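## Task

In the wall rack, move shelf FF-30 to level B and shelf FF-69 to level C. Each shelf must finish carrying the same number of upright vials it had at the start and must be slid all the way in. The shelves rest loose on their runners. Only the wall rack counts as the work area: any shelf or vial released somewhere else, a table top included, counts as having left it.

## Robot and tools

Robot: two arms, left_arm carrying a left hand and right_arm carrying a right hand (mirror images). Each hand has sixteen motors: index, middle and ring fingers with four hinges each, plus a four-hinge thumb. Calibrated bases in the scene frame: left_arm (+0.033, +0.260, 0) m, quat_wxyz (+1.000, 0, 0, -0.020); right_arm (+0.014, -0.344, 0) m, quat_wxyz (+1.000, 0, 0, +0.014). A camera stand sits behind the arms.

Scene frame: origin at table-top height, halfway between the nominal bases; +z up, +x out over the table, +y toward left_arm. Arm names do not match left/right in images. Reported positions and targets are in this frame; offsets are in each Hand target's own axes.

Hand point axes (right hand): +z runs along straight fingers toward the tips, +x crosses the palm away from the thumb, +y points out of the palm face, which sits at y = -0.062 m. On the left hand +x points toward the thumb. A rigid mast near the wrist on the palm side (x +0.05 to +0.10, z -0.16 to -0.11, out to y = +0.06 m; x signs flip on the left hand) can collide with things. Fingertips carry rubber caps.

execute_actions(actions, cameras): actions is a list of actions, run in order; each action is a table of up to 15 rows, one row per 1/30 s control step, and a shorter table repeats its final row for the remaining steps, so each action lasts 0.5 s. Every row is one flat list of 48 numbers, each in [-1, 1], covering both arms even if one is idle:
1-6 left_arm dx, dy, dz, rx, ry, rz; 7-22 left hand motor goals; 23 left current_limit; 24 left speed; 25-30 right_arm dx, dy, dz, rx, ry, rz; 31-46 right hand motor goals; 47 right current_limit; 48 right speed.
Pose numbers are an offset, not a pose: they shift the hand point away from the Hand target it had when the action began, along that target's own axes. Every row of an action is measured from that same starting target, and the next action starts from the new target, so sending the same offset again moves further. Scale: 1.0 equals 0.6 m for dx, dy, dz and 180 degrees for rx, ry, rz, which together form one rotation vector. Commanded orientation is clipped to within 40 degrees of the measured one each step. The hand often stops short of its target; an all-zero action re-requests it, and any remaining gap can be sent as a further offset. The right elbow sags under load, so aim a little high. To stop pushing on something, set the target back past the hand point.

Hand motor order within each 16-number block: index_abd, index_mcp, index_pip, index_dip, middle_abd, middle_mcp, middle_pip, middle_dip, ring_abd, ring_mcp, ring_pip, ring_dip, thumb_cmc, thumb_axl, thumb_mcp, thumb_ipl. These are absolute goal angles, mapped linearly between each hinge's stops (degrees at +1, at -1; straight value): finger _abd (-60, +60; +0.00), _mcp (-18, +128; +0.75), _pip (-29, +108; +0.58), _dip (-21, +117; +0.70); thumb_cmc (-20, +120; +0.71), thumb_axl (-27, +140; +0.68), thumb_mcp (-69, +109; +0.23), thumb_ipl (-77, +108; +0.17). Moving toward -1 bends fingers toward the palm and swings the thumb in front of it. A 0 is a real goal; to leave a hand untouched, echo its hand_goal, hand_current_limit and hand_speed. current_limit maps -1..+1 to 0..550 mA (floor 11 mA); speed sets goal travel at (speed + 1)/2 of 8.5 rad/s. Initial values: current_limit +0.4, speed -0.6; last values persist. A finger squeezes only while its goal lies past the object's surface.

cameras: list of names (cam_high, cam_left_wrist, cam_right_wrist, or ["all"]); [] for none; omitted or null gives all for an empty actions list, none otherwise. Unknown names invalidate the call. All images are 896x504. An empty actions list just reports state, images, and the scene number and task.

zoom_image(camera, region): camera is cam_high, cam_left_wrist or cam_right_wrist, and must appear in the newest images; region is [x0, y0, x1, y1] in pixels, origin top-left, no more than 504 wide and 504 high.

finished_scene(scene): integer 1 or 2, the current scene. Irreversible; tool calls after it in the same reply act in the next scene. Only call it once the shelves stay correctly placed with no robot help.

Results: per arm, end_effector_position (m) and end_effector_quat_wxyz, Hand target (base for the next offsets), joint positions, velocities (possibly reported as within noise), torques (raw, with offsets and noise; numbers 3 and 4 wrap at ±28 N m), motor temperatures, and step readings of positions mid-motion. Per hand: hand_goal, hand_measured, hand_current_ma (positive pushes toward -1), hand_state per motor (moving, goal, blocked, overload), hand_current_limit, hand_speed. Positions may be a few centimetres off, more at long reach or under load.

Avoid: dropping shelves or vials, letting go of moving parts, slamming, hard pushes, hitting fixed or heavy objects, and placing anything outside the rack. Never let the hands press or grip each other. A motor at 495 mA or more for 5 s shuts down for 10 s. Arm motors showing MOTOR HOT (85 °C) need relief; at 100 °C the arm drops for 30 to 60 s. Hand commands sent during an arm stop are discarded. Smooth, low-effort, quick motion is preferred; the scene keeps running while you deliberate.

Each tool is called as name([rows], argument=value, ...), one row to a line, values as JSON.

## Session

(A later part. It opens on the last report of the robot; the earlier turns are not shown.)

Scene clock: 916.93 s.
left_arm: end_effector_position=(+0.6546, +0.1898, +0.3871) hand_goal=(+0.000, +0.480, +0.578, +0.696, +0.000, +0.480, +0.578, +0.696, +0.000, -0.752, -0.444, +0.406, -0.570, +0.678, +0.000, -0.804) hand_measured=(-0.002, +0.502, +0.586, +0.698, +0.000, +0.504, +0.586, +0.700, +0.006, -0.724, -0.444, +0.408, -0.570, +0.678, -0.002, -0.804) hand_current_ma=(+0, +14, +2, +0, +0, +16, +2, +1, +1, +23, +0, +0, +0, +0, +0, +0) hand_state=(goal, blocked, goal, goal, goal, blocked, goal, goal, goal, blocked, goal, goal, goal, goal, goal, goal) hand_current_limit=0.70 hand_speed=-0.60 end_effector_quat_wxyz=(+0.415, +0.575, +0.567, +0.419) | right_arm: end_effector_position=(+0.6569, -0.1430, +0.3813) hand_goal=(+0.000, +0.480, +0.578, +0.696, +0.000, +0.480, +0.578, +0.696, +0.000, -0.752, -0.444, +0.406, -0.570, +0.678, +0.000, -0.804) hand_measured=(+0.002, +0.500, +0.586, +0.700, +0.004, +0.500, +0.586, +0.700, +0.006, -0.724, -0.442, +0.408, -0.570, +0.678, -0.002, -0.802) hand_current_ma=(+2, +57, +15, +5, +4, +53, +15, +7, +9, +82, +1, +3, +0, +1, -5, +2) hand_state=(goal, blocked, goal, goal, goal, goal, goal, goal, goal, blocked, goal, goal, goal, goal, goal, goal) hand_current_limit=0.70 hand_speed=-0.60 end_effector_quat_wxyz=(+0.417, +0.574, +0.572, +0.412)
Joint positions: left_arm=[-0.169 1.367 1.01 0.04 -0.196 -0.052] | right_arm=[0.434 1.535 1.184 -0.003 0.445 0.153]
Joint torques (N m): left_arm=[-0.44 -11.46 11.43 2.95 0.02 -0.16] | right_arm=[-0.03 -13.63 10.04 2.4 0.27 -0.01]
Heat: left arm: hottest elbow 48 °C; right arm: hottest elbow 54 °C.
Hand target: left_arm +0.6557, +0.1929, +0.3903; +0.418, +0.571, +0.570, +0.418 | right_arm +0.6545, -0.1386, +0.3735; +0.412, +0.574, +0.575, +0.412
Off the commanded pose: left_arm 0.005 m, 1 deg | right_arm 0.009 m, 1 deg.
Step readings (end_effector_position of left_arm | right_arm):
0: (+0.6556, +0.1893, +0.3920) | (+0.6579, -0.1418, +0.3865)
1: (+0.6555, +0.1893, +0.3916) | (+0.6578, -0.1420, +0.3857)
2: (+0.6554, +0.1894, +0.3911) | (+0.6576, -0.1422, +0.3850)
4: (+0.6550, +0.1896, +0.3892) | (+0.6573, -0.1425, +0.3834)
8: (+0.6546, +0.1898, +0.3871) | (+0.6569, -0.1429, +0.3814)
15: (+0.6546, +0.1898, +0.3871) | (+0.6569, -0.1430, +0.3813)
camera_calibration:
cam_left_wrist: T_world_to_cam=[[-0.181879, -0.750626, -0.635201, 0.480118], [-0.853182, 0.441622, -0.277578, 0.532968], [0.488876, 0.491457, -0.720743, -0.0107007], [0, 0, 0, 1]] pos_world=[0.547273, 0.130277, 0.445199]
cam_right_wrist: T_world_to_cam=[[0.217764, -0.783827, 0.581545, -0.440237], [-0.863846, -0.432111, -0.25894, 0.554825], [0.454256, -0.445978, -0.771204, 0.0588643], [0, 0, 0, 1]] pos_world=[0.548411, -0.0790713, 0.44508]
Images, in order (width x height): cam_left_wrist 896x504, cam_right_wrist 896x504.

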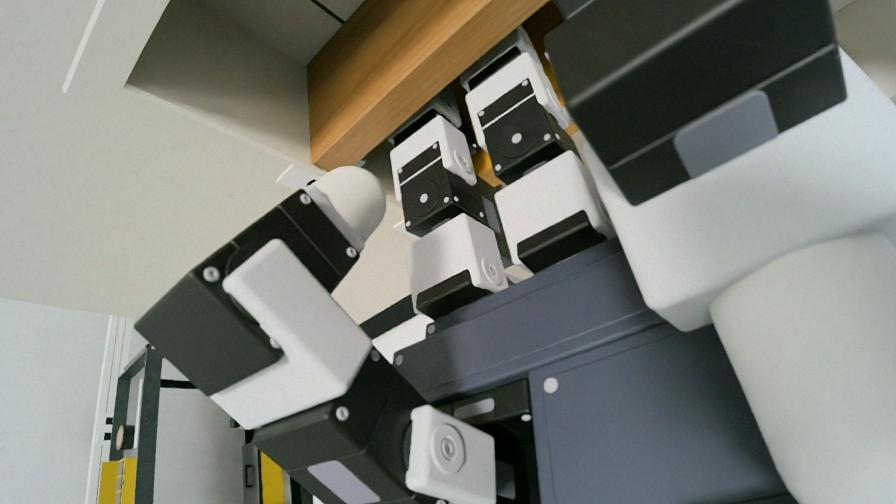

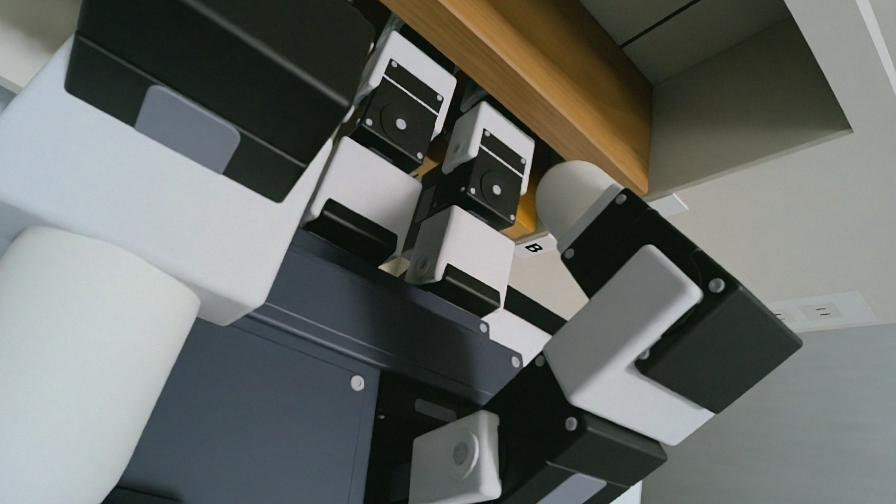

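execute_actions([
  [[0,-0.0075,-0.0006,0.010,0,0,0,0.479,0.577,0.696,0,0.479,0.577,0.696,0,-0.753,-0.445,0.406,-0.571,0.677,0,-0.805,0.7,-0.6,0,-0.008,-0.0004,0.010,0,0,0,0.479,0.577,0.696,0,0.479,0.577,0.696,0,-0.753,-0.445,0.406,-0.571,0.677,0,-0.805,0.7,-0.6]],
  [[0,0.001,-0.0333,0,0,0,0,0.479,0.577,0.696,0,0.479,0.577,0.696,0,-0.753,-0.445,0.406,-0.571,0.677,0,-0.805,0.7,-0.6,0,0.001,-0.0333,0,0,0,0,0.479,0.577,0.696,0,0.479,0.577,0.696,0,-0.753,-0.445,0.406,-0.571,0.677,0,-0.805,0.7,-0.6]],
], cameras=["cam_left_wrist","cam_right_wrist"])

Scene clock: 931.87 s.
left_arm: end_effector_position=(+0.6399, +0.1939, +0.3801) hand_goal=(+0.000, +0.480, +0.578, +0.696, +0.000, +0.480, +0.578, +0.696, +0.000, -0.752, -0.444, +0.406, -0.570, +0.678, +0.000, -0.804) hand_measured=(-0.002, +0.494, +0.582, +0.698, +0.000, +0.488, +0.578, +0.700, +0.006, -0.724, -0.444, +0.408, -0.570, +0.678, -0.002, -0.804) hand_current_ma=(+0, +7, +1, +0, +0, +2, +0, +1, +1, +23, +0, +0, +0, +0, +0, +0) hand_state=(goal, goal, goal, goal, goal, goal, goal, goal, goal, blocked, goal, goal, goal, goal, goal, goal) hand_current_limit=0.70 hand_speed=-0.60 end_effector_quat_wxyz=(+0.401, +0.583, +0.577, +0.407) | right_arm: end_effector_position=(+0.6382, -0.1451, +0.3827) hand_goal=(+0.000, +0.480, +0.578, +0.696, +0.000, +0.480, +0.578, +0.696, +0.000, -0.752, -0.444, +0.406, -0.570, +0.678, +0.000, -0.804) hand_measured=(+0.002, +0.498, +0.584, +0.700, +0.002, +0.498, +0.584, +0.700, +0.006, -0.724, -0.442, +0.408, -0.570, +0.678, -0.002, -0.802) hand_current_ma=(+2, +50, +14, +5, +4, +47, +14, +6, +9, +82, +1, +3, +0, +1, -5, +2) hand_state=(goal, goal, goal, goal, goal, goal, goal, goal, goal, blocked, goal, goal, goal, goal, goal, goal) hand_current_limit=0.70 hand_speed=-0.60 end_effector_quat_wxyz=(+0.408, +0.580, +0.576, +0.406)
Joint positions: left_arm=[-0.169 1.323 0.982 -0.021 -0.197 -0.061] | right_arm=[0.448 1.483 1.151 -0.054 0.452 0.176]
Joint torques (N m): left_arm=[-1.26 -12.34 11.51 2.58 -0.22 -0.17] | right_arm=[-0.03 -13.39 10.36 1.83 0.54 -0.01]
Heat: left arm: hottest elbow 47 °C; right arm: hottest elbow 54 °C.
Hand target: left_arm +0.6354, +0.1929, +0.3933; +0.409, +0.577, +0.576, +0.409 | right_arm +0.6342, -0.1385, +0.3764; +0.403, +0.581, +0.581, +0.403
Off the commanded pose: left_arm 0.014 m, 1 deg | right_arm 0.010 m, 1 deg.
Step readings (end_effector_position of left_arm | right_arm):
0: (+0.6546, +0.1898, +0.3870) | (+0.6569, -0.1431, +0.3813)
1: (+0.6546, +0.1899, +0.3855) | (+0.6569, -0.1432, +0.3799)
2: (+0.6546, +0.1900, +0.3832) | (+0.6568, -0.1434, +0.3783)
4: (+0.6545, +0.1901, +0.3788) | (+0.6566, -0.1437, +0.3758)
8: (+0.6544, +0.1903, +0.3770) | (+0.6566, -0.1440, +0.3745)
15: (+0.6544, +0.1903, +0.3770) | (+0.6565, -0.1442, +0.3744)
16: (+0.6535, +0.1906, +0.3762) | (+0.6550, -0.1449, +0.3741)
17: (+0.6516, +0.1911, +0.3754) | (+0.6526, -0.1457, +0.3729)
19: (+0.6460, +0.1924, +0.3753) | (+0.6457, -0.1470, +0.3724)
23: (+0.6403, +0.1938, +0.3793) | (+0.6397, -0.1459, +0.3799)
30: (+0.6399, +0.1939, +0.3801) | (+0.6382, -0.1451, +0.3827)
camera_calibration:
cam_left_wrist: T_world_to_cam=[[-0.206558, -0.750695, -0.627527, 0.48904], [-0.866602, 0.438119, -0.238858, 0.511262], [0.454241, 0.494478, -0.741051, 0.0186981], [0, 0, 0, 1]] pos_world=[0.535582, 0.133881, 0.442861]
cam_right_wrist: T_world_to_cam=[[0.23358, -0.786485, 0.571735, -0.445361], [-0.870697, -0.430919, -0.237057, 0.53426], [0.432814, -0.442436, -0.785444, 0.0871637], [0, 0, 0, 1]] pos_world=[0.531481, -0.0814827, 0.449741]
Images, in order (width x height): cam_left_wrist 896x504, cam_right_wrist 896x504.

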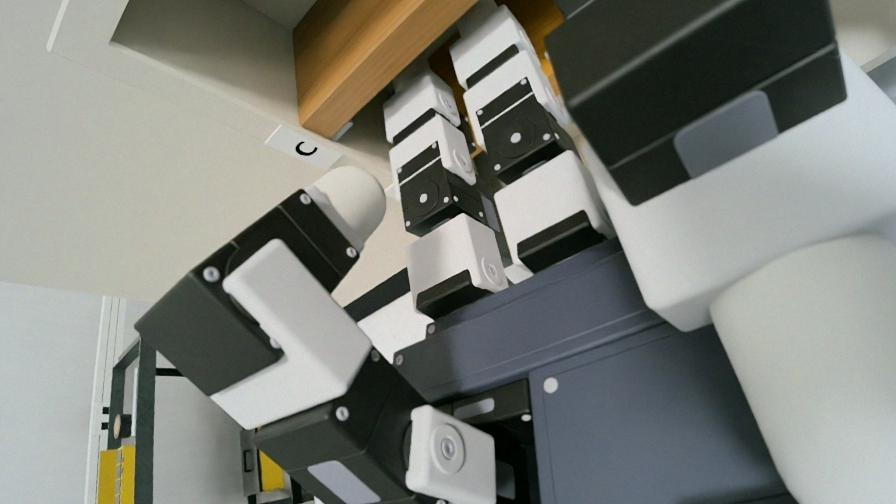

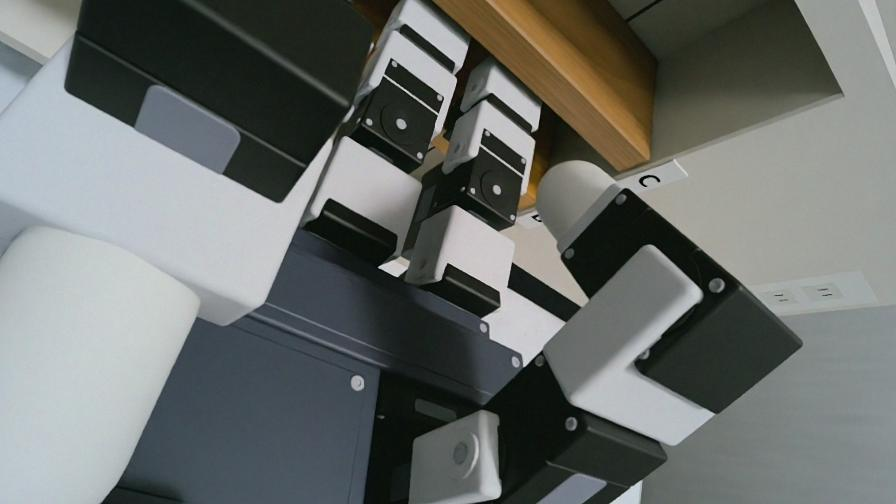

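execute_actions([
  [[0,-0.0149,-0.0124,0,0,0,0,0.479,0.577,0.696,0,0.479,0.577,0.696,0,-0.753,-0.445,0.406,-0.571,0.677,0,-0.805,0.7,-0.6,0,-0.0152,-0.0121,0,0,0,0,0.479,0.577,0.696,0,0.479,0.577,0.696,0,-0.753,-0.445,0.406,-0.571,0.677,0,-0.805,0.7,-0.6]],
  [[0,-0.011,-0.0315,0,0,0,0,0.479,0.577,0.696,0,0.479,0.577,0.696,0,-0.753,-0.445,0.406,-0.571,0.677,0,-0.805,0.7,-0.6,0,-0.0117,-0.0312,0,0,0,0,0.479,0.577,0.696,0,0.479,0.577,0.696,0,-0.753,-0.445,0.406,-0.571,0.677,0,-0.805,0.7,-0.6]],
  [[0,-0.011,-0.0315,0,0,0,0,0.479,0.577,0.696,0,0.479,0.577,0.696,0,-0.753,-0.445,0.406,-0.571,0.677,0,-0.805,0.7,-0.6,0,-0.0117,-0.0312,0,0,0,0,0.479,0.577,0.696,0,0.479,0.577,0.696,0,-0.753,-0.445,0.406,-0.571,0.677,0,-0.805,0.7,-0.6]],
], cameras=["all"])

Scene clock: 967.43 s.
left_arm: end_effector_position=(+0.5889, +0.1965, +0.3726) hand_goal=(+0.000, +0.480, +0.578, +0.696, +0.000, +0.480, +0.578, +0.696, +0.000, -0.752, -0.444, +0.406, -0.570, +0.678, +0.000, -0.804) hand_measured=(-0.002, +0.492, +0.582, +0.698, +0.000, +0.488, +0.578, +0.698, +0.006, -0.724, -0.444, +0.408, -0.570, +0.678, -0.002, -0.804) hand_current_ma=(+0, +6, +0, +0, +0, +3, +0, +0, +1, +23, +0, +0, +0, +0, +0, +0) hand_state=(goal, goal, goal, goal, goal, goal, goal, goal, goal, blocked, goal, goal, goal, goal, goal, goal) hand_current_limit=0.70 hand_speed=-0.60 end_effector_quat_wxyz=(+0.398, +0.583, +0.579, +0.407) | right_arm: end_effector_position=(+0.5886, -0.1439, +0.3738) hand_goal=(+0.000, +0.480, +0.578, +0.696, +0.000, +0.480, +0.578, +0.696, +0.000, -0.752, -0.444, +0.406, -0.570, +0.678, +0.000, -0.804) hand_measured=(+0.002, +0.496, +0.584, +0.700, +0.002, +0.496, +0.584, +0.700, +0.006, -0.724, -0.442, +0.408, -0.570, +0.678, -0.002, -0.802) hand_current_ma=(+1, +42, +12, +5, +3, +40, +12, +6, +9, +82, +1, +3, +0, +1, -5, +2) hand_state=(goal, goal, goal, goal, goal, goal, goal, goal, goal, blocked, goal, goal, goal, goal, goal, goal) hand_current_limit=0.70 hand_speed=-0.60 end_effector_quat_wxyz=(+0.407, +0.581, +0.579, +0.402)
Joint positions: left_arm=[-0.193 1.191 0.852 -0.03 -0.224 -0.071] | right_arm=[0.502 1.379 1.027 -0.053 0.501 0.2]
Joint torques (N m): left_arm=[-1.26 -10.11 11.73 2.73 -0.22 -0.16] | right_arm=[0.32 -11.58 10.29 2.07 0.55 -0.01]
Heat: left arm: hottest elbow 46 °C; right arm: hottest elbow 52 °C.
Hand target: left_arm +0.5853, +0.1929, +0.3873; +0.409, +0.577, +0.576, +0.409 | right_arm +0.5843, -0.1387, +0.3704; +0.403, +0.581, +0.581, +0.403
Off the commanded pose: left_arm 0.016 m, 2 deg | right_arm 0.008 m, 1 deg.
Step readings (end_effector_position of left_arm | right_arm):
0: (+0.6399, +0.1939, +0.3801) | (+0.6382, -0.1452, +0.3827)
1: (+0.6393, +0.1943, +0.3787) | (+0.6374, -0.1459, +0.3811)
2: (+0.6377, +0.1950, +0.3772) | (+0.6358, -0.1465, +0.3800)
4: (+0.6334, +0.1961, +0.3716) | (+0.6321, -0.1472, +0.3756)
8: (+0.6309, +0.1967, +0.3655) | (+0.6299, -0.1457, +0.3707)
15: (+0.6308, +0.1968, +0.3652) | (+0.6297, -0.1453, +0.3707)
16: (+0.6295, +0.1969, +0.3649) | (+0.6276, -0.1459, +0.3698)
17: (+0.6263, +0.1965, +0.3638) | (+0.6240, -0.1456, +0.3691)
19: (+0.6179, +0.1975, +0.3632) | (+0.6157, -0.1476, +0.3673)
23: (+0.6097, +0.1973, +0.3709) | (+0.6095, -0.1457, +0.3711)
30: (+0.6086, +0.1970, +0.3735) | (+0.6082, -0.1441, +0.3727)
31: (+0.6073, +0.1970, +0.3728) | (+0.6062, -0.1448, +0.3721)
32: (+0.6044, +0.1968, +0.3716) | (+0.6029, -0.1449, +0.3714)
34: (+0.5966, +0.1974, +0.3686) | (+0.5954, -0.1471, +0.3696)
38: (+0.5897, +0.1970, +0.3709) | (+0.5896, -0.1453, +0.3727)
45: (+0.5889, +0.1965, +0.3726) | (+0.5886, -0.1438, +0.3738)
camera_calibration:
cam_left_wrist: T_world_to_cam=[[-0.206269, -0.750972, -0.627291, 0.47547], [-0.869736, 0.434451, -0.234119, 0.464962], [0.448345, 0.497286, -0.742761, 0.0385624], [0, 0, 0, 1]] pos_world=[0.48518, 0.135885, 0.435757]
cam_right_wrist: T_world_to_cam=[[0.238895, -0.784272, 0.572578, -0.430811], [-0.872433, -0.432256, -0.228068, 0.486932], [0.426368, -0.445052, -0.787489, 0.106322], [0, 0, 0, 1]] pos_world=[0.482402, -0.0800745, 0.441455]

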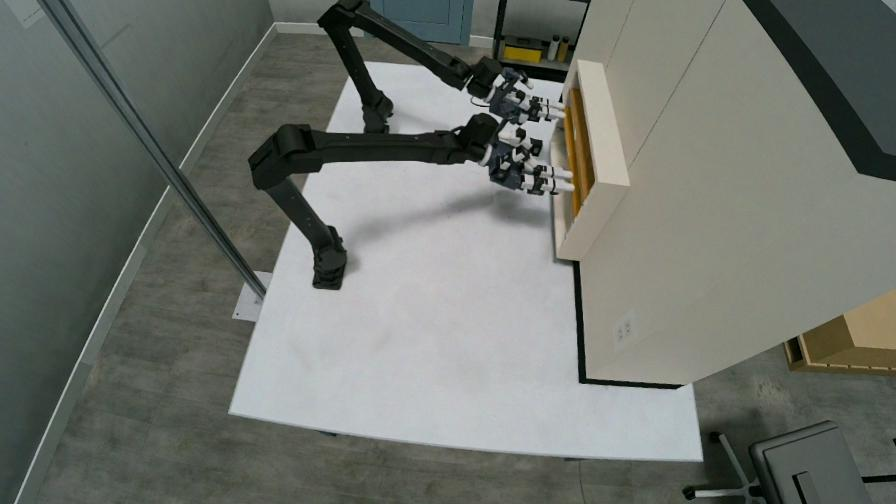

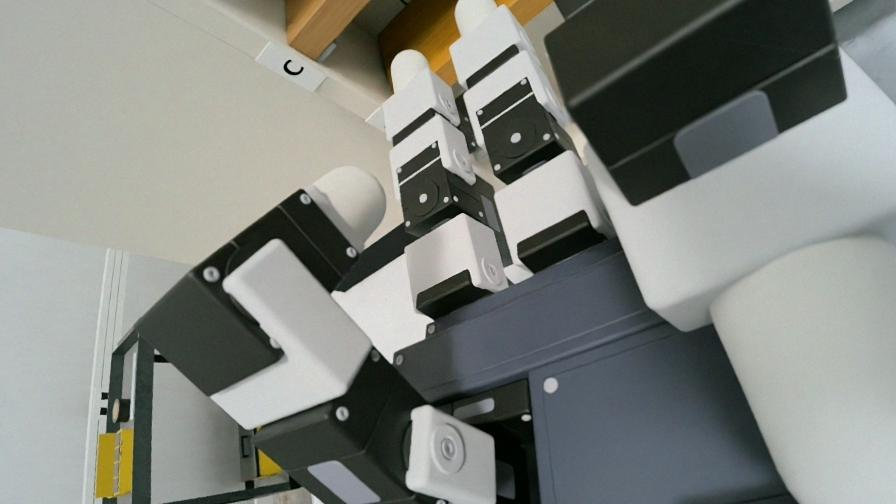

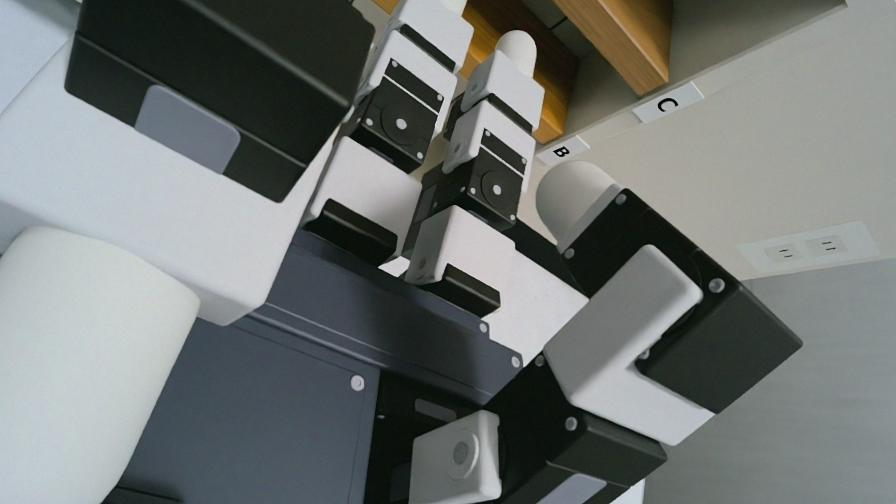

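Good; the board stays put on C. Zoom to check and continue to retract.

execute_actions([
  [[0,-0.011,-0.0315,0,0,0,0,0.479,0.577,0.696,0,0.479,0.577,0.696,0,-0.753,-0.445,0.406,-0.571,0.677,0,-0.805,0.7,-0.6,0,-0.0117,-0.0312,0,0,0,0,0.479,0.577,0.696,0,0.479,0.577,0.696,0,-0.753,-0.445,0.406,-0.571,0.677,0,-0.805,0.7,-0.6]],
  [[0,-0.011,-0.0315,0,0,0,0,0.479,0.577,0.696,0,0.479,0.577,0.696,0,-0.753,-0.445,0.406,-0.571,0.677,0,-0.805,0.7,-0.6,0,-0.0117,-0.0312,0,0,0,0,0.479,0.577,0.696,0,0.479,0.577,0.696,0,-0.753,-0.445,0.406,-0.571,0.677,0,-0.805,0.7,-0.6]],
], cameras=["all"])

zoom_image(camera="cam_high", region=[500, 50, 640, 270])

Scene clock: 980.17 s.
left_arm: end_effector_position=(+0.5480, +0.1962, +0.3756) hand_goal=(+0.000, +0.480, +0.578, +0.696, +0.000, +0.480, +0.578, +0.696, +0.000, -0.752, -0.444, +0.406, -0.570, +0.678, +0.000, -0.804) hand_measured=(-0.002, +0.492, +0.582, +0.698, +0.000, +0.488, +0.578, +0.698, +0.006, -0.724, -0.444, +0.408, -0.570, +0.678, -0.002, -0.804) hand_current_ma=(+0, +6, +0, +0, +0, +3, +0, +0, +1, +23, +0, +0, +0, +0, +0, +0) hand_state=(goal, goal, goal, goal, goal, goal, goal, goal, goal, blocked, goal, goal, goal, goal, goal, goal) hand_current_limit=0.70 hand_speed=-0.60 end_effector_quat_wxyz=(+0.400, +0.582, +0.578, +0.408) | right_arm: end_effector_position=(+0.5483, -0.1432, +0.3757) hand_goal=(+0.000, +0.480, +0.578, +0.696, +0.000, +0.480, +0.578, +0.696, +0.000, -0.752, -0.444, +0.406, -0.570, +0.678, +0.000, -0.804) hand_measured=(+0.000, +0.496, +0.584, +0.700, +0.002, +0.496, +0.584, +0.700, +0.006, -0.724, -0.442, +0.408, -0.570, +0.678, -0.002, -0.802) hand_current_ma=(+1, +41, +12, +5, +2, +39, +12, +6, +9, +82, +1, +3, +0, +1, -5, +2) hand_state=(goal, goal, goal, goal, goal, goal, goal, goal, goal, blocked, goal, goal, goal, goal, goal, goal) hand_current_limit=0.70 hand_speed=-0.60 end_effector_quat_wxyz=(+0.407, +0.581, +0.577, +0.405)
Joint positions: left_arm=[-0.222 1.072 0.771 -0.065 -0.251 -0.082] | right_arm=[0.553 1.289 0.945 -0.066 0.548 0.223]
Joint torques (N m): left_arm=[-1.55 -8.12 11.96 2.62 -0.24 -0.16] | right_arm=[0.56 -9.82 10.33 1.74 0.59 0.01]
Heat: left arm: hottest elbow 45 °C; right arm: hottest elbow 53 °C.
Hand target: left_arm +0.5453, +0.1930, +0.3873; +0.409, +0.577, +0.576, +0.409 | right_arm +0.5443, -0.1388, +0.3705; +0.403, +0.581, +0.581, +0.403
Off the commanded pose: left_arm 0.013 m, 1 deg | right_arm 0.008 m, 1 deg.
Step readings (end_effector_position of left_arm | right_arm):
0: (+0.5889, +0.1966, +0.3726) | (+0.5885, -0.1439, +0.3738)
1: (+0.5877, +0.1969, +0.3721) | (+0.5866, -0.1451, +0.3732)
2: (+0.5847, +0.1964, +0.3710) | (+0.5836, -0.1464, +0.3724)
4: (+0.5767, +0.1971, +0.3689) | (+0.5756, -0.1469, +0.3710)
8: (+0.5692, +0.1967, +0.3731) | (+0.5695, -0.1447, +0.3742)
15: (+0.5683, +0.1964, +0.3749) | (+0.5682, -0.1429, +0.3754)
16: (+0.5670, +0.1967, +0.3741) | (+0.5662, -0.1438, +0.3750)
17: (+0.5641, +0.1963, +0.3728) | (+0.5630, -0.1444, +0.3741)
19: (+0.5563, +0.1968, +0.3704) | (+0.5556, -0.1462, +0.3722)
23: (+0.5488, +0.1965, +0.3741) | (+0.5494, -0.1443, +0.3747)
30: (+0.5480, +0.1962, +0.3756) | (+0.5484, -0.1431, +0.3757)
camera_calibration:
cam_left_wrist: T_world_to_cam=[[-0.203195, -0.751509, -0.627652, 0.467321], [-0.868504, 0.43433, -0.238869, 0.431376], [0.452119, 0.496581, -0.740942, 0.0566904], [0, 0, 0, 1]] pos_world=[0.443979, 0.135685, 0.438361]
cam_right_wrist: T_world_to_cam=[[0.235496, -0.786678, 0.570683, -0.419508], [-0.870873, -0.431469, -0.235402, 0.454628], [0.431418, -0.441557, -0.786706, 0.122688], [0, 0, 0, 1]] pos_world=[0.441785, -0.079686, 0.442946]

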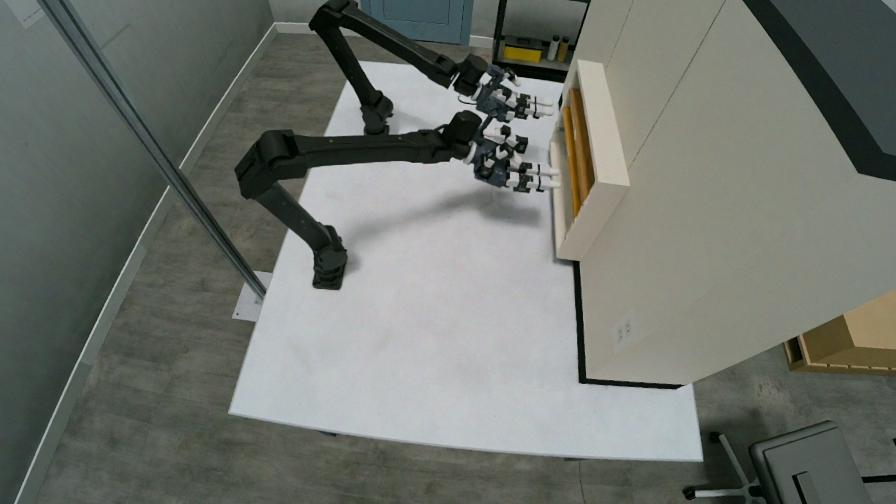

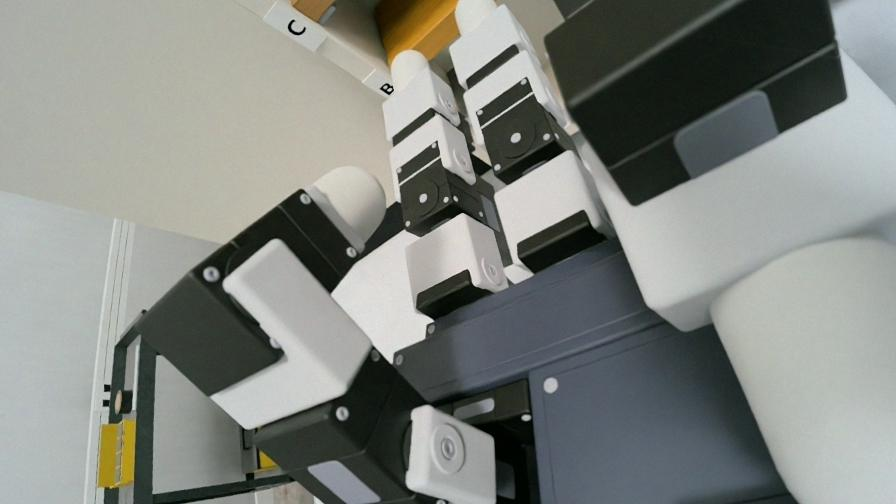

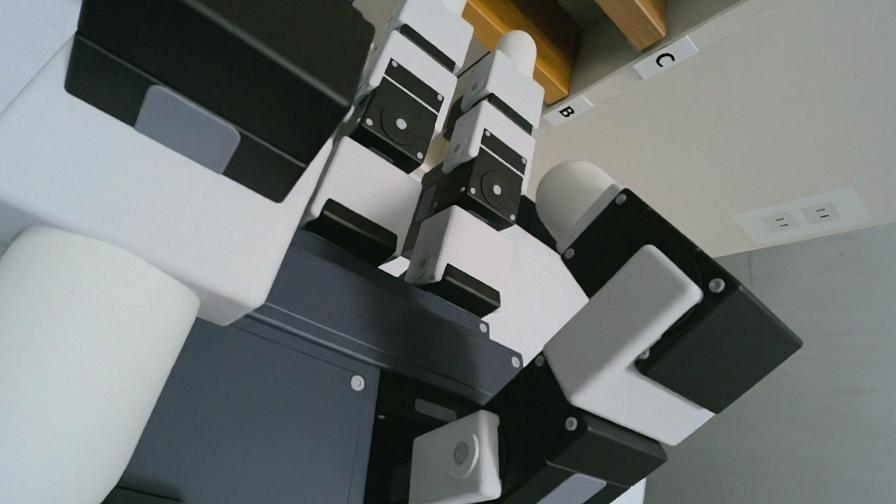

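Scaled by 2.291.

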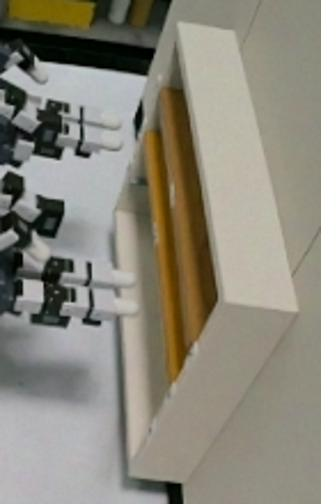

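execute_actions([
  [[0,0,0,-0.018,0,0,0,0.479,0.577,0.696,0,0.479,0.577,0.696,0,-0.753,-0.445,0.406,0.714,0.677,0.225,0.168,0.7,-0.6,0,0,0,-0.022,0,0,0,0.479,0.577,0.696,0,0.479,0.577,0.696,0,-0.753,-0.445,0.406,0.714,0.677,0.225,0.168,0.7,-0.6]],
  [[0,0,0,0,0,0,0,0.479,0.577,0.696,0,0.479,0.577,0.696,0,-0.753,-0.445,0.406,0.714,0.677,0.225,0.168,0.7,-0.6,0,0,0,0,0,0,0,0.479,0.577,0.696,0,0.479,0.577,0.696,0,-0.753,-0.445,0.406,0.714,0.677,0.225,0.168,0.7,-0.6]],
  [[0,0,0,0,0,0,0,-0.753,-0.445,0.406,0,-0.753,-0.445,0.406,0,-0.753,-0.445,0.406,0.714,0.677,0.225,0.168,0.5,-0.4,0,0,0,0,0,0,0,-0.753,-0.445,0.406,0,-0.753,-0.445,0.406,0,-0.753,-0.445,0.406,0.714,0.677,0.225,0.168,0.5,-0.4]],
  [[0,0.024,-0.0069,0,0,0,0,-0.753,-0.445,0.406,0,-0.753,-0.445,0.406,0,-0.753,-0.445,0.406,0.714,0.677,0.225,0.168,0.5,-0.4,0,0.024,-0.0069,0,0,0,0,-0.753,-0.445,0.406,0,-0.753,-0.445,0.406,0,-0.753,-0.445,0.406,0.714,0.677,0.225,0.168,0.5,-0.4]],
], cameras=["all"])

Scene clock: 1011.77 s.
left_arm: end_effector_position=(+0.5449, +0.1978, +0.3739) hand_goal=(+0.000, -0.752, -0.444, +0.406, +0.000, -0.752, -0.444, +0.406, +0.000, -0.752, -0.444, +0.406, +0.714, +0.678, +0.226, +0.168) hand_measured=(-0.002, -0.750, -0.444, +0.408, +0.000, -0.750, -0.444, +0.408, +0.006, -0.724, -0.444, +0.408, +0.720, +0.678, +0.220, +0.166) hand_current_ma=(+0, +0, +0, +0, +0, +0, +0, +0, +1, +23, +0, +0, +1, +0, -2, -1) hand_state=(goal, goal, goal, goal, goal, goal, goal, goal, goal, blocked, goal, goal, goal, goal, goal, goal) hand_current_limit=0.50 hand_speed=-0.40 end_effector_quat_wxyz=(+0.410, +0.573, +0.574, +0.416) | right_arm: end_effector_position=(+0.5449, -0.1452, +0.3766) hand_goal=(+0.000, -0.752, -0.444, +0.406, +0.000, -0.752, -0.444, +0.406, +0.000, -0.752, -0.444, +0.406, +0.714, +0.678, +0.226, +0.168) hand_measured=(+0.000, -0.752, -0.444, +0.408, +0.002, -0.752, -0.444, +0.408, +0.006, -0.724, -0.442, +0.408, +0.720, +0.678, +0.222, +0.166) hand_current_ma=(+1, +1, +0, +3, +2, +1, +0, +4, +9, +82, +1, +3, +12, +1, -12, -6) hand_state=(goal, goal, goal, goal, goal, goal, goal, goal, goal, blocked, goal, goal, goal, goal, goal, goal) hand_current_limit=0.50 hand_speed=-0.40 end_effector_quat_wxyz=(+0.421, +0.572, +0.565, +0.420)
Joint positions: left_arm=[-0.222 1.072 0.744 -0.006 -0.255 -0.082] | right_arm=[0.553 1.291 0.912 0.027 0.56 0.197]
Joint torques (N m): left_arm=[-1.2 -8.06 13.94 2.39 -0.24 0.02] | right_arm=[0.03 -9.58 12.18 1.5 0.52 -0.24]
Heat: left arm: hottest elbow 47 °C; right arm: hottest elbow 51 °C.
Hand target: left_arm +0.5453, +0.1931, +0.4024; +0.425, +0.565, +0.564, +0.425 | right_arm +0.5444, -0.1388, +0.3854; +0.423, +0.567, +0.567, +0.423
Off the commanded pose: left_arm 0.029 m, 2 deg | right_arm 0.011 m, 1 deg.
Step readings (end_effector_position of left_arm | right_arm):
0: (+0.5480, +0.1962, +0.3756) | (+0.5483, -0.1432, +0.3757)
1: (+0.5476, +0.1966, +0.3764) | (+0.5476, -0.1442, +0.3771)
2: (+0.5469, +0.1970, +0.3777) | (+0.5467, -0.1452, +0.3788)
4: (+0.5457, +0.1975, +0.3777) | (+0.5453, -0.1460, +0.3799)
8: (+0.5450, +0.1977, +0.3767) | (+0.5446, -0.1458, +0.3795)
15: (+0.5450, +0.1977, +0.3775) | (+0.5446, -0.1455, +0.3805)
16: (+0.5450, +0.1977, +0.3775) | (+0.5446, -0.1455, +0.3805)
17: (+0.5450, +0.1977, +0.3775) | (+0.5447, -0.1454, +0.3806)
19: (+0.5450, +0.1977, +0.3775) | (+0.5447, -0.1454, +0.3806)
23: (+0.5450, +0.1977, +0.3775) | (+0.5447, -0.1454, +0.3806)
30: (+0.5450, +0.1977, +0.3775) | (+0.5447, -0.1454, +0.3806)
31: (+0.5450, +0.1977, +0.3775) | (+0.5447, -0.1454, +0.3806)
32: (+0.5450, +0.1977, +0.3775) | (+0.5447, -0.1454, +0.3806)
34: (+0.5449, +0.1978, +0.3770) | (+0.5448, -0.1453, +0.3802)
38: (+0.5449, +0.1978, +0.3770) | (+0.5448, -0.1453, +0.3802)
45: (+0.5449, +0.1978, +0.3770) | (+0.5448, -0.1453, +0.3802)
46: (+0.5449, +0.1978, +0.3765) | (+0.5448, -0.1452, +0.3794)
47: (+0.5449, +0.1978, +0.3757) | (+0.5449, -0.1452, +0.3785)
49: (+0.5449, +0.1978, +0.3744) | (+0.5449, -0.1452, +0.3772)
53: (+0.5449, +0.1978, +0.3739) | (+0.5449, -0.1452, +0.3766)
60: (+0.5449, +0.1978, +0.3739) | (+0.5449, -0.1452, +0.3766)
camera_calibration:
cam_left_wrist: T_world_to_cam=[[-0.1803, -0.756621, -0.628503, 0.455617], [-0.862151, 0.429151, -0.269304, 0.436573], [0.473483, 0.493309, -0.729698, 0.0409156], [0, 0, 0, 1]] pos_world=[0.439167, 0.13719, 0.433783]
cam_right_wrist: T_world_to_cam=[[0.203837, -0.788772, 0.579905, -0.407368], [-0.859249, -0.428022, -0.280157, 0.462011], [0.469192, -0.441176, -0.764998, 0.0953904], [0, 0, 0, 1]] pos_world=[0.435263, -0.0814852, 0.438644]

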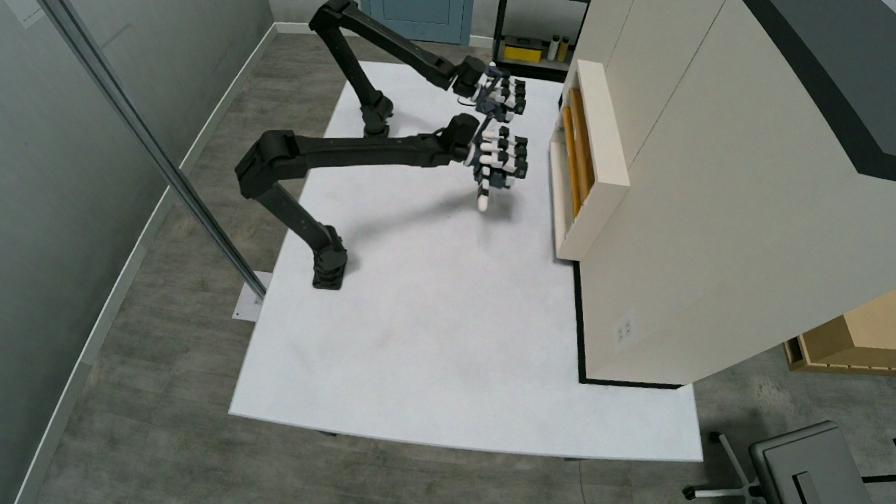

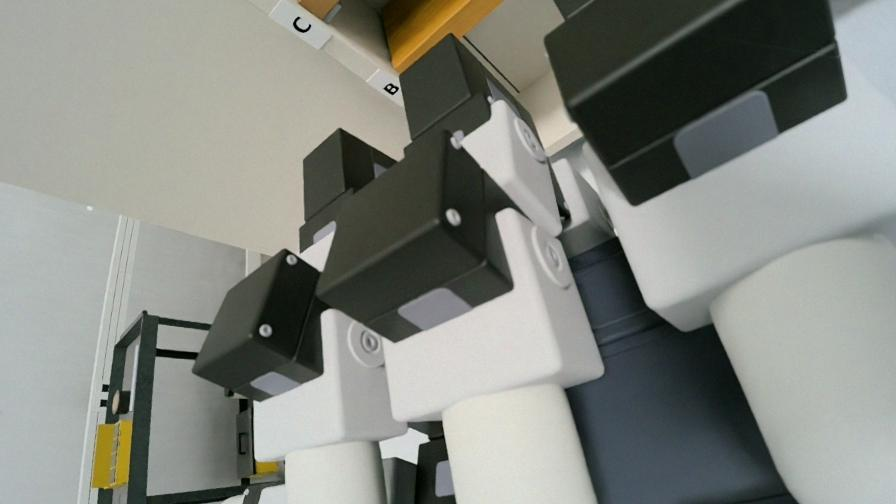

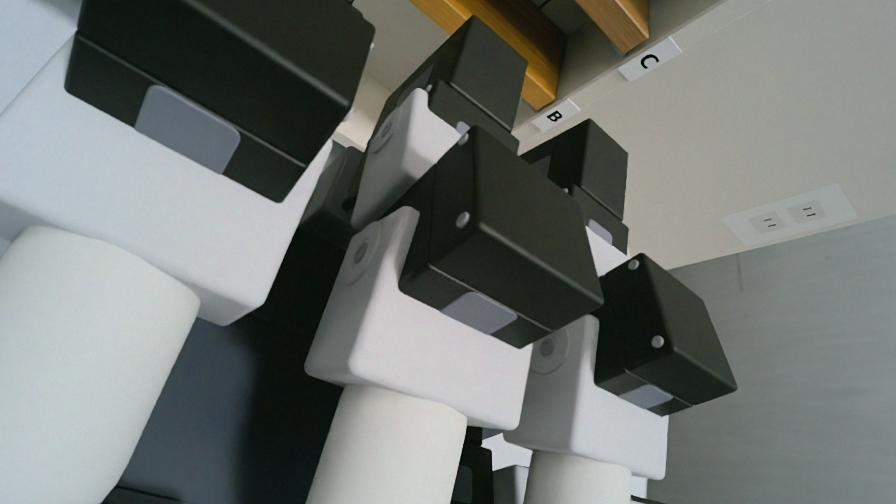

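execute_actions([
  [[0,0.024,-0.0069,0,0,0,0,-0.753,-0.445,0.406,0,-0.753,-0.445,0.406,0,-0.753,-0.445,0.406,0.714,0.677,0.225,0.168,0.5,-0.4,0,0.024,-0.0069,0,0,0,0,-0.753,-0.445,0.406,0,-0.753,-0.445,0.406,0,-0.753,-0.445,0.406,0.714,0.677,0.225,0.168,0.5,-0.4]],
  [[0,0,0,0,0,0,0,-0.753,-0.445,0.406,0,-0.753,-0.445,0.406,0,-0.753,-0.445,0.406,0.714,0.677,0.225,0.168,0.5,-0.4,0,0.024,-0.0069,0,0,0,0,-0.753,-0.445,0.406,0,-0.753,-0.445,0.406,0,-0.753,-0.445,0.406,0.714,0.677,0.225,0.168,0.5,-0.4]],
], cameras=[])

Scene clock: 1025.20 s.
left_arm: end_effector_position=(+0.5420, +0.1985, +0.3697) hand_goal=(+0.000, -0.752, -0.444, +0.406, +0.000, -0.752, -0.444, +0.406, +0.000, -0.752, -0.444, +0.406, +0.714, +0.678, +0.226, +0.168) hand_measured=(-0.002, -0.750, -0.444, +0.408, +0.000, -0.750, -0.444, +0.408, +0.006, -0.724, -0.444, +0.408, +0.720, +0.678, +0.220, +0.166) hand_current_ma=(+0, +0, +0, +0, +0, +0, +0, +0, +1, +23, +0, +0, +1, +0, -2, -1) hand_state=(goal, goal, goal, goal, goal, goal, goal, goal, goal, blocked, goal, goal, goal, goal, goal, goal) hand_current_limit=0.50 hand_speed=-0.40 end_effector_quat_wxyz=(+0.399, +0.581, +0.579, +0.410) | right_arm: end_effector_position=(+0.5404, -0.1481, +0.3818) hand_goal=(+0.000, -0.752, -0.444, +0.406, +0.000, -0.752, -0.444, +0.406, +0.000, -0.752, -0.444, +0.406, +0.714, +0.678, +0.226, +0.168) hand_measured=(+0.000, -0.752, -0.444, +0.408, +0.002, -0.752, -0.444, +0.408, +0.006, -0.724, -0.442, +0.408, +0.720, +0.678, +0.222, +0.166) hand_current_ma=(+1, +1, +0, +3, +2, +1, +0, +4, +9, +82, +1, +3, +12, +1, -12, -6) hand_state=(goal, goal, goal, goal, goal, goal, goal, goal, goal, blocked, goal, goal, goal, goal, goal, goal) hand_current_limit=0.50 hand_speed=-0.40 end_effector_quat_wxyz=(+0.418, +0.574, +0.577, +0.403)
Joint positions: left_arm=[-0.222 1.059 0.746 -0.051 -0.255 -0.082] | right_arm=[0.553 1.261 0.926 -0.059 0.56 0.196]
Joint torques (N m): left_arm=[-1.44 -8.59 16.28 2.43 -0.25 0.03] | right_arm=[0.09 -9.41 15.87 1.57 0.53 -0.21]
Heat: left arm: hottest elbow 47 °C; right arm: hottest elbow 51 °C.
Hand target: left_arm +0.5454, +0.1930, +0.4171; +0.425, +0.565, +0.564, +0.425 | right_arm +0.5447, -0.1388, +0.4153; +0.423, +0.567, +0.567, +0.423
Off the commanded pose: left_arm 0.048 m, 4 deg | right_arm 0.035 m, 3 deg.
Step readings (end_effector_position of left_arm | right_arm):
0: (+0.5449, +0.1978, +0.3739) | (+0.5449, -0.1452, +0.3766)
1: (+0.5448, +0.1978, +0.3728) | (+0.5447, -0.1453, +0.3754)
2: (+0.5445, +0.1979, +0.3710) | (+0.5443, -0.1455, +0.3740)
4: (+0.5434, +0.1982, +0.3691) | (+0.5435, -0.1461, +0.3727)
8: (+0.5422, +0.1985, +0.3697) | (+0.5425, -0.1467, +0.3738)
15: (+0.5420, +0.1985, +0.3697) | (+0.5424, -0.1468, +0.3740)
16: (+0.5420, +0.1985, +0.3697) | (+0.5423, -0.1469, +0.3740)
17: (+0.5420, +0.1985, +0.3697) | (+0.5421, -0.1470, +0.3730)
19: (+0.5420, +0.1985, +0.3697) | (+0.5412, -0.1475, +0.3742)
23: (+0.5420, +0.1985, +0.3697) | (+0.5401, -0.1483, +0.3795)
30: (+0.5420, +0.1985, +0.3697) | (+0.5404, -0.1481, +0.3819)
No camera images: "cameras" was empty.

execute_actions([
  [[0,0.0156,0.0302,0,0,0,0,-0.753,-0.445,0.406,0,-0.753,-0.445,0.406,0,-0.753,-0.445,0.406,0.714,0.677,0.225,0.168,0.5,-0.4,0,0.0095,0.0319,0,0,0,0,-0.753,-0.445,0.406,0,-0.753,-0.445,0.406,0,-0.753,-0.445,0.406,0.714,0.677,0.225,0.168,0.5,-0.4]],
  [[0,0.0156,0.0302,0,0,0,0,-0.753,-0.445,0.406,0,-0.753,-0.445,0.406,0,-0.753,-0.445,0.406,0.714,0.677,0.225,0.168,0.5,-0.4,0,0.0095,0.0319,0,0,0,0,-0.753,-0.445,0.406,0,-0.753,-0.445,0.406,0,-0.753,-0.445,0.406,0.714,0.677,0.225,0.168,0.5,-0.4]],
], cameras=[])

Scene clock: 1046.30 s.
left_arm: end_effector_position=(+0.5746, +0.1909, +0.3864) hand_goal=(+0.000, -0.752, -0.444, +0.406, +0.000, -0.752, -0.444, +0.406, +0.000, -0.752, -0.444, +0.406, +0.714, +0.678, +0.226, +0.168) hand_measured=(-0.002, -0.752, -0.444, +0.408, +0.000, -0.752, -0.444, +0.408, +0.006, -0.724, -0.444, +0.408, +0.720, +0.678, +0.222, +0.166) hand_current_ma=(+0, +0, +0, +0, +0, +0, +0, +0, +1, +23, +0, +0, +2, +0, -1, +0) hand_state=(goal, goal, goal, goal, goal, goal, goal, goal, goal, blocked, goal, goal, goal, goal, goal, goal) hand_current_limit=0.50 hand_speed=-0.40 end_effector_quat_wxyz=(+0.406, +0.581, +0.574, +0.409) | right_arm: end_effector_position=(+0.5727, -0.1395, +0.3857) hand_goal=(+0.000, -0.752, -0.444, +0.406, +0.000, -0.752, -0.444, +0.406, +0.000, -0.752, -0.444, +0.406, +0.714, +0.678, +0.226, +0.168) hand_measured=(+0.000, -0.752, -0.444, +0.408, +0.002, -0.752, -0.444, +0.408, +0.006, -0.724, -0.442, +0.408, +0.720, +0.678, +0.222, +0.166) hand_current_ma=(+1, -1, +0, +3, +2, +0, +0, +4, +9, +82, +1, +3, +13, +1, -7, -5) hand_state=(goal, goal, goal, goal, goal, goal, goal, goal, goal, blocked, goal, goal, goal, goal, goal, goal) hand_current_limit=0.50 hand_speed=-0.40 end_effector_quat_wxyz=(+0.415, +0.570, +0.583, +0.404)
Joint positions: left_arm=[-0.214 1.144 0.843 -0.051 -0.236 -0.076] | right_arm=[0.524 1.338 1.007 -0.059 0.52 0.177]
Joint torques (N m): left_arm=[0.15 -7.65 16.4 3.04 0.03 0.04] | right_arm=[-1.55 -9.35 15.82 2.43 0.24 -0.22]
Motor temperatures (°C): left_arm=[24 31 49 27 25 23] | right_arm=[26 34 58 26 26 24]
Heat: left arm: hottest elbow 49 °C; right arm: hottest elbow 58 °C.
Hand target: left_arm +0.5853, +0.1929, +0.4253; +0.425, +0.565, +0.564, +0.425 | right_arm +0.5847, -0.1387, +0.4153; +0.423, +0.567, +0.567, +0.423
Off the commanded pose: left_arm 0.040 m, 4 deg | right_arm 0.032 m, 3 deg.
Step readings (end_effector_position of left_arm | right_arm):
0: (+0.5420, +0.1985, +0.3697) | (+0.5404, -0.1481, +0.3818)
1: (+0.5425, +0.1981, +0.3707) | (+0.5413, -0.1464, +0.3823)
2: (+0.5439, +0.1975, +0.3724) | (+0.5430, -0.1448, +0.3831)
4: (+0.5480, +0.1961, +0.3780) | (+0.5474, -0.1411, +0.3861)
8: (+0.5528, +0.1945, +0.3875) | (+0.5513, -0.1381, +0.3894)
15: (+0.5535, +0.1944, +0.3884) | (+0.5513, -0.1380, +0.3897)
16: (+0.5546, +0.1936, +0.3881) | (+0.5531, -0.1372, +0.3892)
17: (+0.5574, +0.1930, +0.3889) | (+0.5559, -0.1361, +0.3897)
19: (+0.5656, +0.1919, +0.3897) | (+0.5638, -0.1361, +0.3900)
23: (+0.5742, +0.1911, +0.3872) | (+0.5719, -0.1385, +0.3865)
30: (+0.5746, +0.1909, +0.3864) | (+0.5727, -0.1395, +0.3857)
No camera images: "cameras" was empty.

execute_actions([
  [[0,0.0172,0.0297,0,0,0,0,-0.753,-0.445,0.406,0,-0.753,-0.445,0.406,0,-0.753,-0.445,0.406,0.714,0.677,0.225,0.168,0.5,-0.4,0,0.0159,0.03,0,0,0,0,-0.753,-0.445,0.406,0,-0.753,-0.445,0.406,0,-0.753,-0.445,0.406,0.714,0.677,0.225,0.168,0.5,-0.4]],
  [[0,0.0156,0.0302,0,0,0,0,-0.753,-0.445,0.406,0,-0.753,-0.445,0.406,0,-0.753,-0.445,0.406,0.714,0.677,0.225,0.168,0.5,-0.4,0,0.0127,0.031,0,0,0,0,-0.753,-0.445,0.406,0,-0.753,-0.445,0.406,0,-0.753,-0.445,0.406,0.714,0.677,0.225,0.168,0.5,-0.4]],
], cameras=["all"])

Scene clock: 1059.20 s.
left_arm: end_effector_position=(+0.6140, +0.1904, +0.3976) hand_goal=(+0.000, -0.752, -0.444, +0.406, +0.000, -0.752, -0.444, +0.406, +0.000, -0.752, -0.444, +0.406, +0.714, +0.678, +0.226, +0.168) hand_measured=(-0.002, -0.752, -0.444, +0.408, +0.000, -0.752, -0.444, +0.408, +0.006, -0.724, -0.444, +0.408, +0.720, +0.678, +0.222, +0.166) hand_current_ma=(+0, +0, +0, +0, +0, +0, +0, +0, +1, +23, +0, +0, +2, +0, -1, +0) hand_state=(goal, goal, goal, goal, goal, goal, goal, goal, goal, blocked, goal, goal, goal, goal, goal, goal) hand_current_limit=0.50 hand_speed=-0.40 end_effector_quat_wxyz=(+0.408, +0.580, +0.574, +0.410) | right_arm: end_effector_position=(+0.6117, -0.1377, +0.3952) hand_goal=(+0.000, -0.752, -0.444, +0.406, +0.000, -0.752, -0.444, +0.406, +0.000, -0.752, -0.444, +0.406, +0.714, +0.678, +0.226, +0.168) hand_measured=(+0.000, -0.752, -0.444, +0.408, +0.002, -0.752, -0.444, +0.408, +0.006, -0.724, -0.442, +0.408, +0.720, +0.678, +0.224, +0.166) hand_current_ma=(+1, -1, +0, +3, +2, -1, +0, +4, +9, +82, +1, +3, +14, +1, -6, -5) hand_state=(goal, goal, goal, goal, goal, goal, goal, goal, goal, blocked, goal, goal, goal, goal, goal, goal) hand_current_limit=0.50 hand_speed=-0.40 end_effector_quat_wxyz=(+0.414, +0.570, +0.580, +0.409)
Joint positions: left_arm=[-0.19 1.244 0.949 -0.051 -0.214 -0.07] | right_arm=[0.483 1.421 1.108 -0.059 0.478 0.162]
Joint torques (N m): left_arm=[0.26 -8.94 16.34 2.84 0.05 0.04] | right_arm=[-1.61 -10.75 15.82 2.14 0.2 -0.23]
Motor temperatures (°C): left_arm=[24 31 52 27 25 23] | right_arm=[26 34 57 26 26 24]
Heat: left arm: hottest elbow 52 °C; right arm: hottest elbow 57 °C.
Hand target: left_arm +0.6253, +0.1929, +0.4343; +0.425, +0.565, +0.564, +0.425 | right_arm +0.6245, -0.1387, +0.4214; +0.423, +0.567, +0.567, +0.423
Off the commanded pose: left_arm 0.038 m, 3 deg | right_arm 0.029 m, 2 deg.
Step readings (end_effector_position of left_arm | right_arm):
0: (+0.5746, +0.1909, +0.3864) | (+0.5727, -0.1395, +0.3857)
1: (+0.5756, +0.1905, +0.3867) | (+0.5742, -0.1386, +0.3863)
2: (+0.5781, +0.1902, +0.3881) | (+0.5773, -0.1389, +0.3872)
4: (+0.5854, +0.1905, +0.3913) | (+0.5840, -0.1368, +0.3906)
8: (+0.5933, +0.1909, +0.3942) | (+0.5907, -0.1366, +0.3935)
15: (+0.5936, +0.1913, +0.3938) | (+0.5913, -0.1381, +0.3935)
16: (+0.5947, +0.1910, +0.3943) | (+0.5931, -0.1374, +0.3932)
17: (+0.5974, +0.1917, +0.3957) | (+0.5962, -0.1378, +0.3945)
19: (+0.6051, +0.1906, +0.3982) | (+0.6036, -0.1356, +0.3962)
23: (+0.6136, +0.1905, +0.3982) | (+0.6108, -0.1358, +0.3956)
30: (+0.6140, +0.1904, +0.3976) | (+0.6117, -0.1377, +0.3952)
camera_calibration:
cam_left_wrist: T_world_to_cam=[[-0.198171, -0.754068, -0.626187, 0.486935], [-0.861355, 0.438854, -0.255882, 0.497943], [0.467757, 0.488661, -0.736488, 0.0361764], [0, 0, 0, 1]] pos_world=[0.50848, 0.13098, 0.458971]
cam_right_wrist: T_world_to_cam=[[0.235431, -0.774083, 0.58768, -0.446105], [-0.860401, -0.447207, -0.244369, 0.511628], [0.451977, -0.448108, -0.771308, 0.0936055], [0, 0, 0, 1]] pos_world=[0.502925, -0.0745733, 0.459392]

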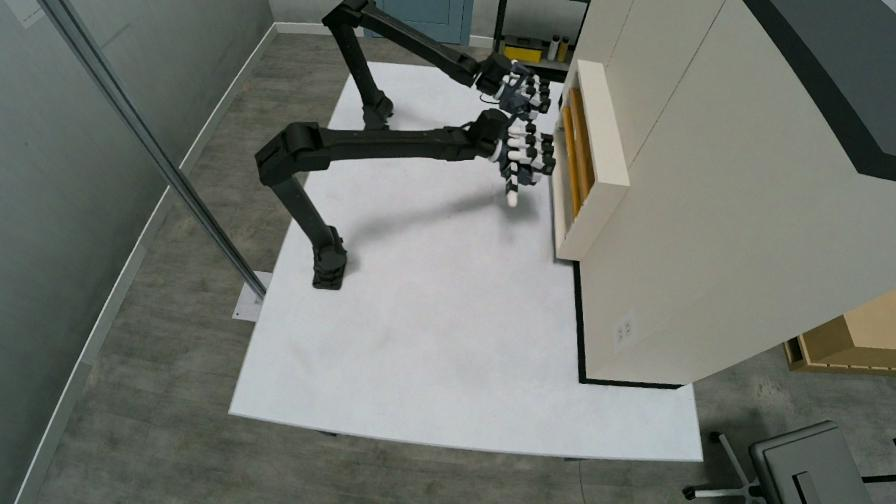

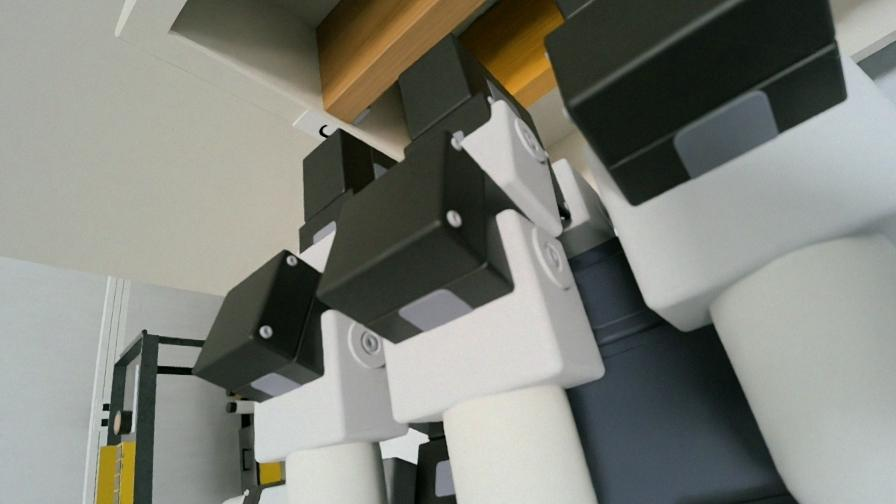

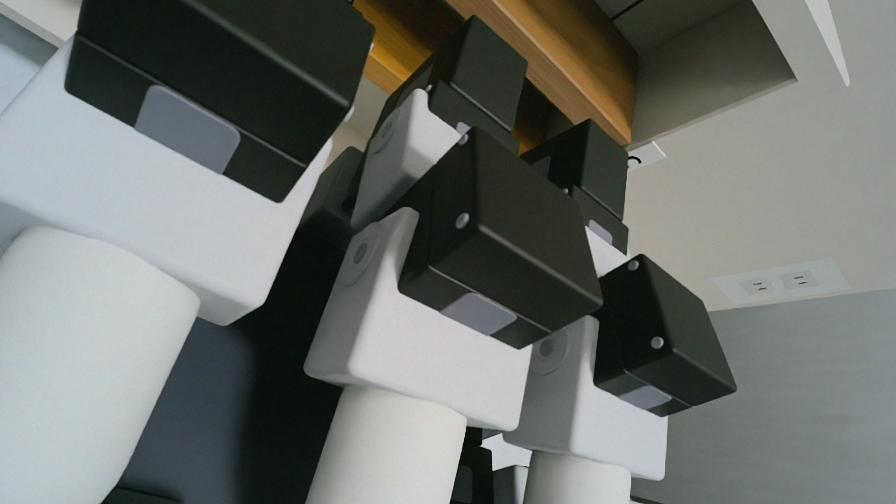

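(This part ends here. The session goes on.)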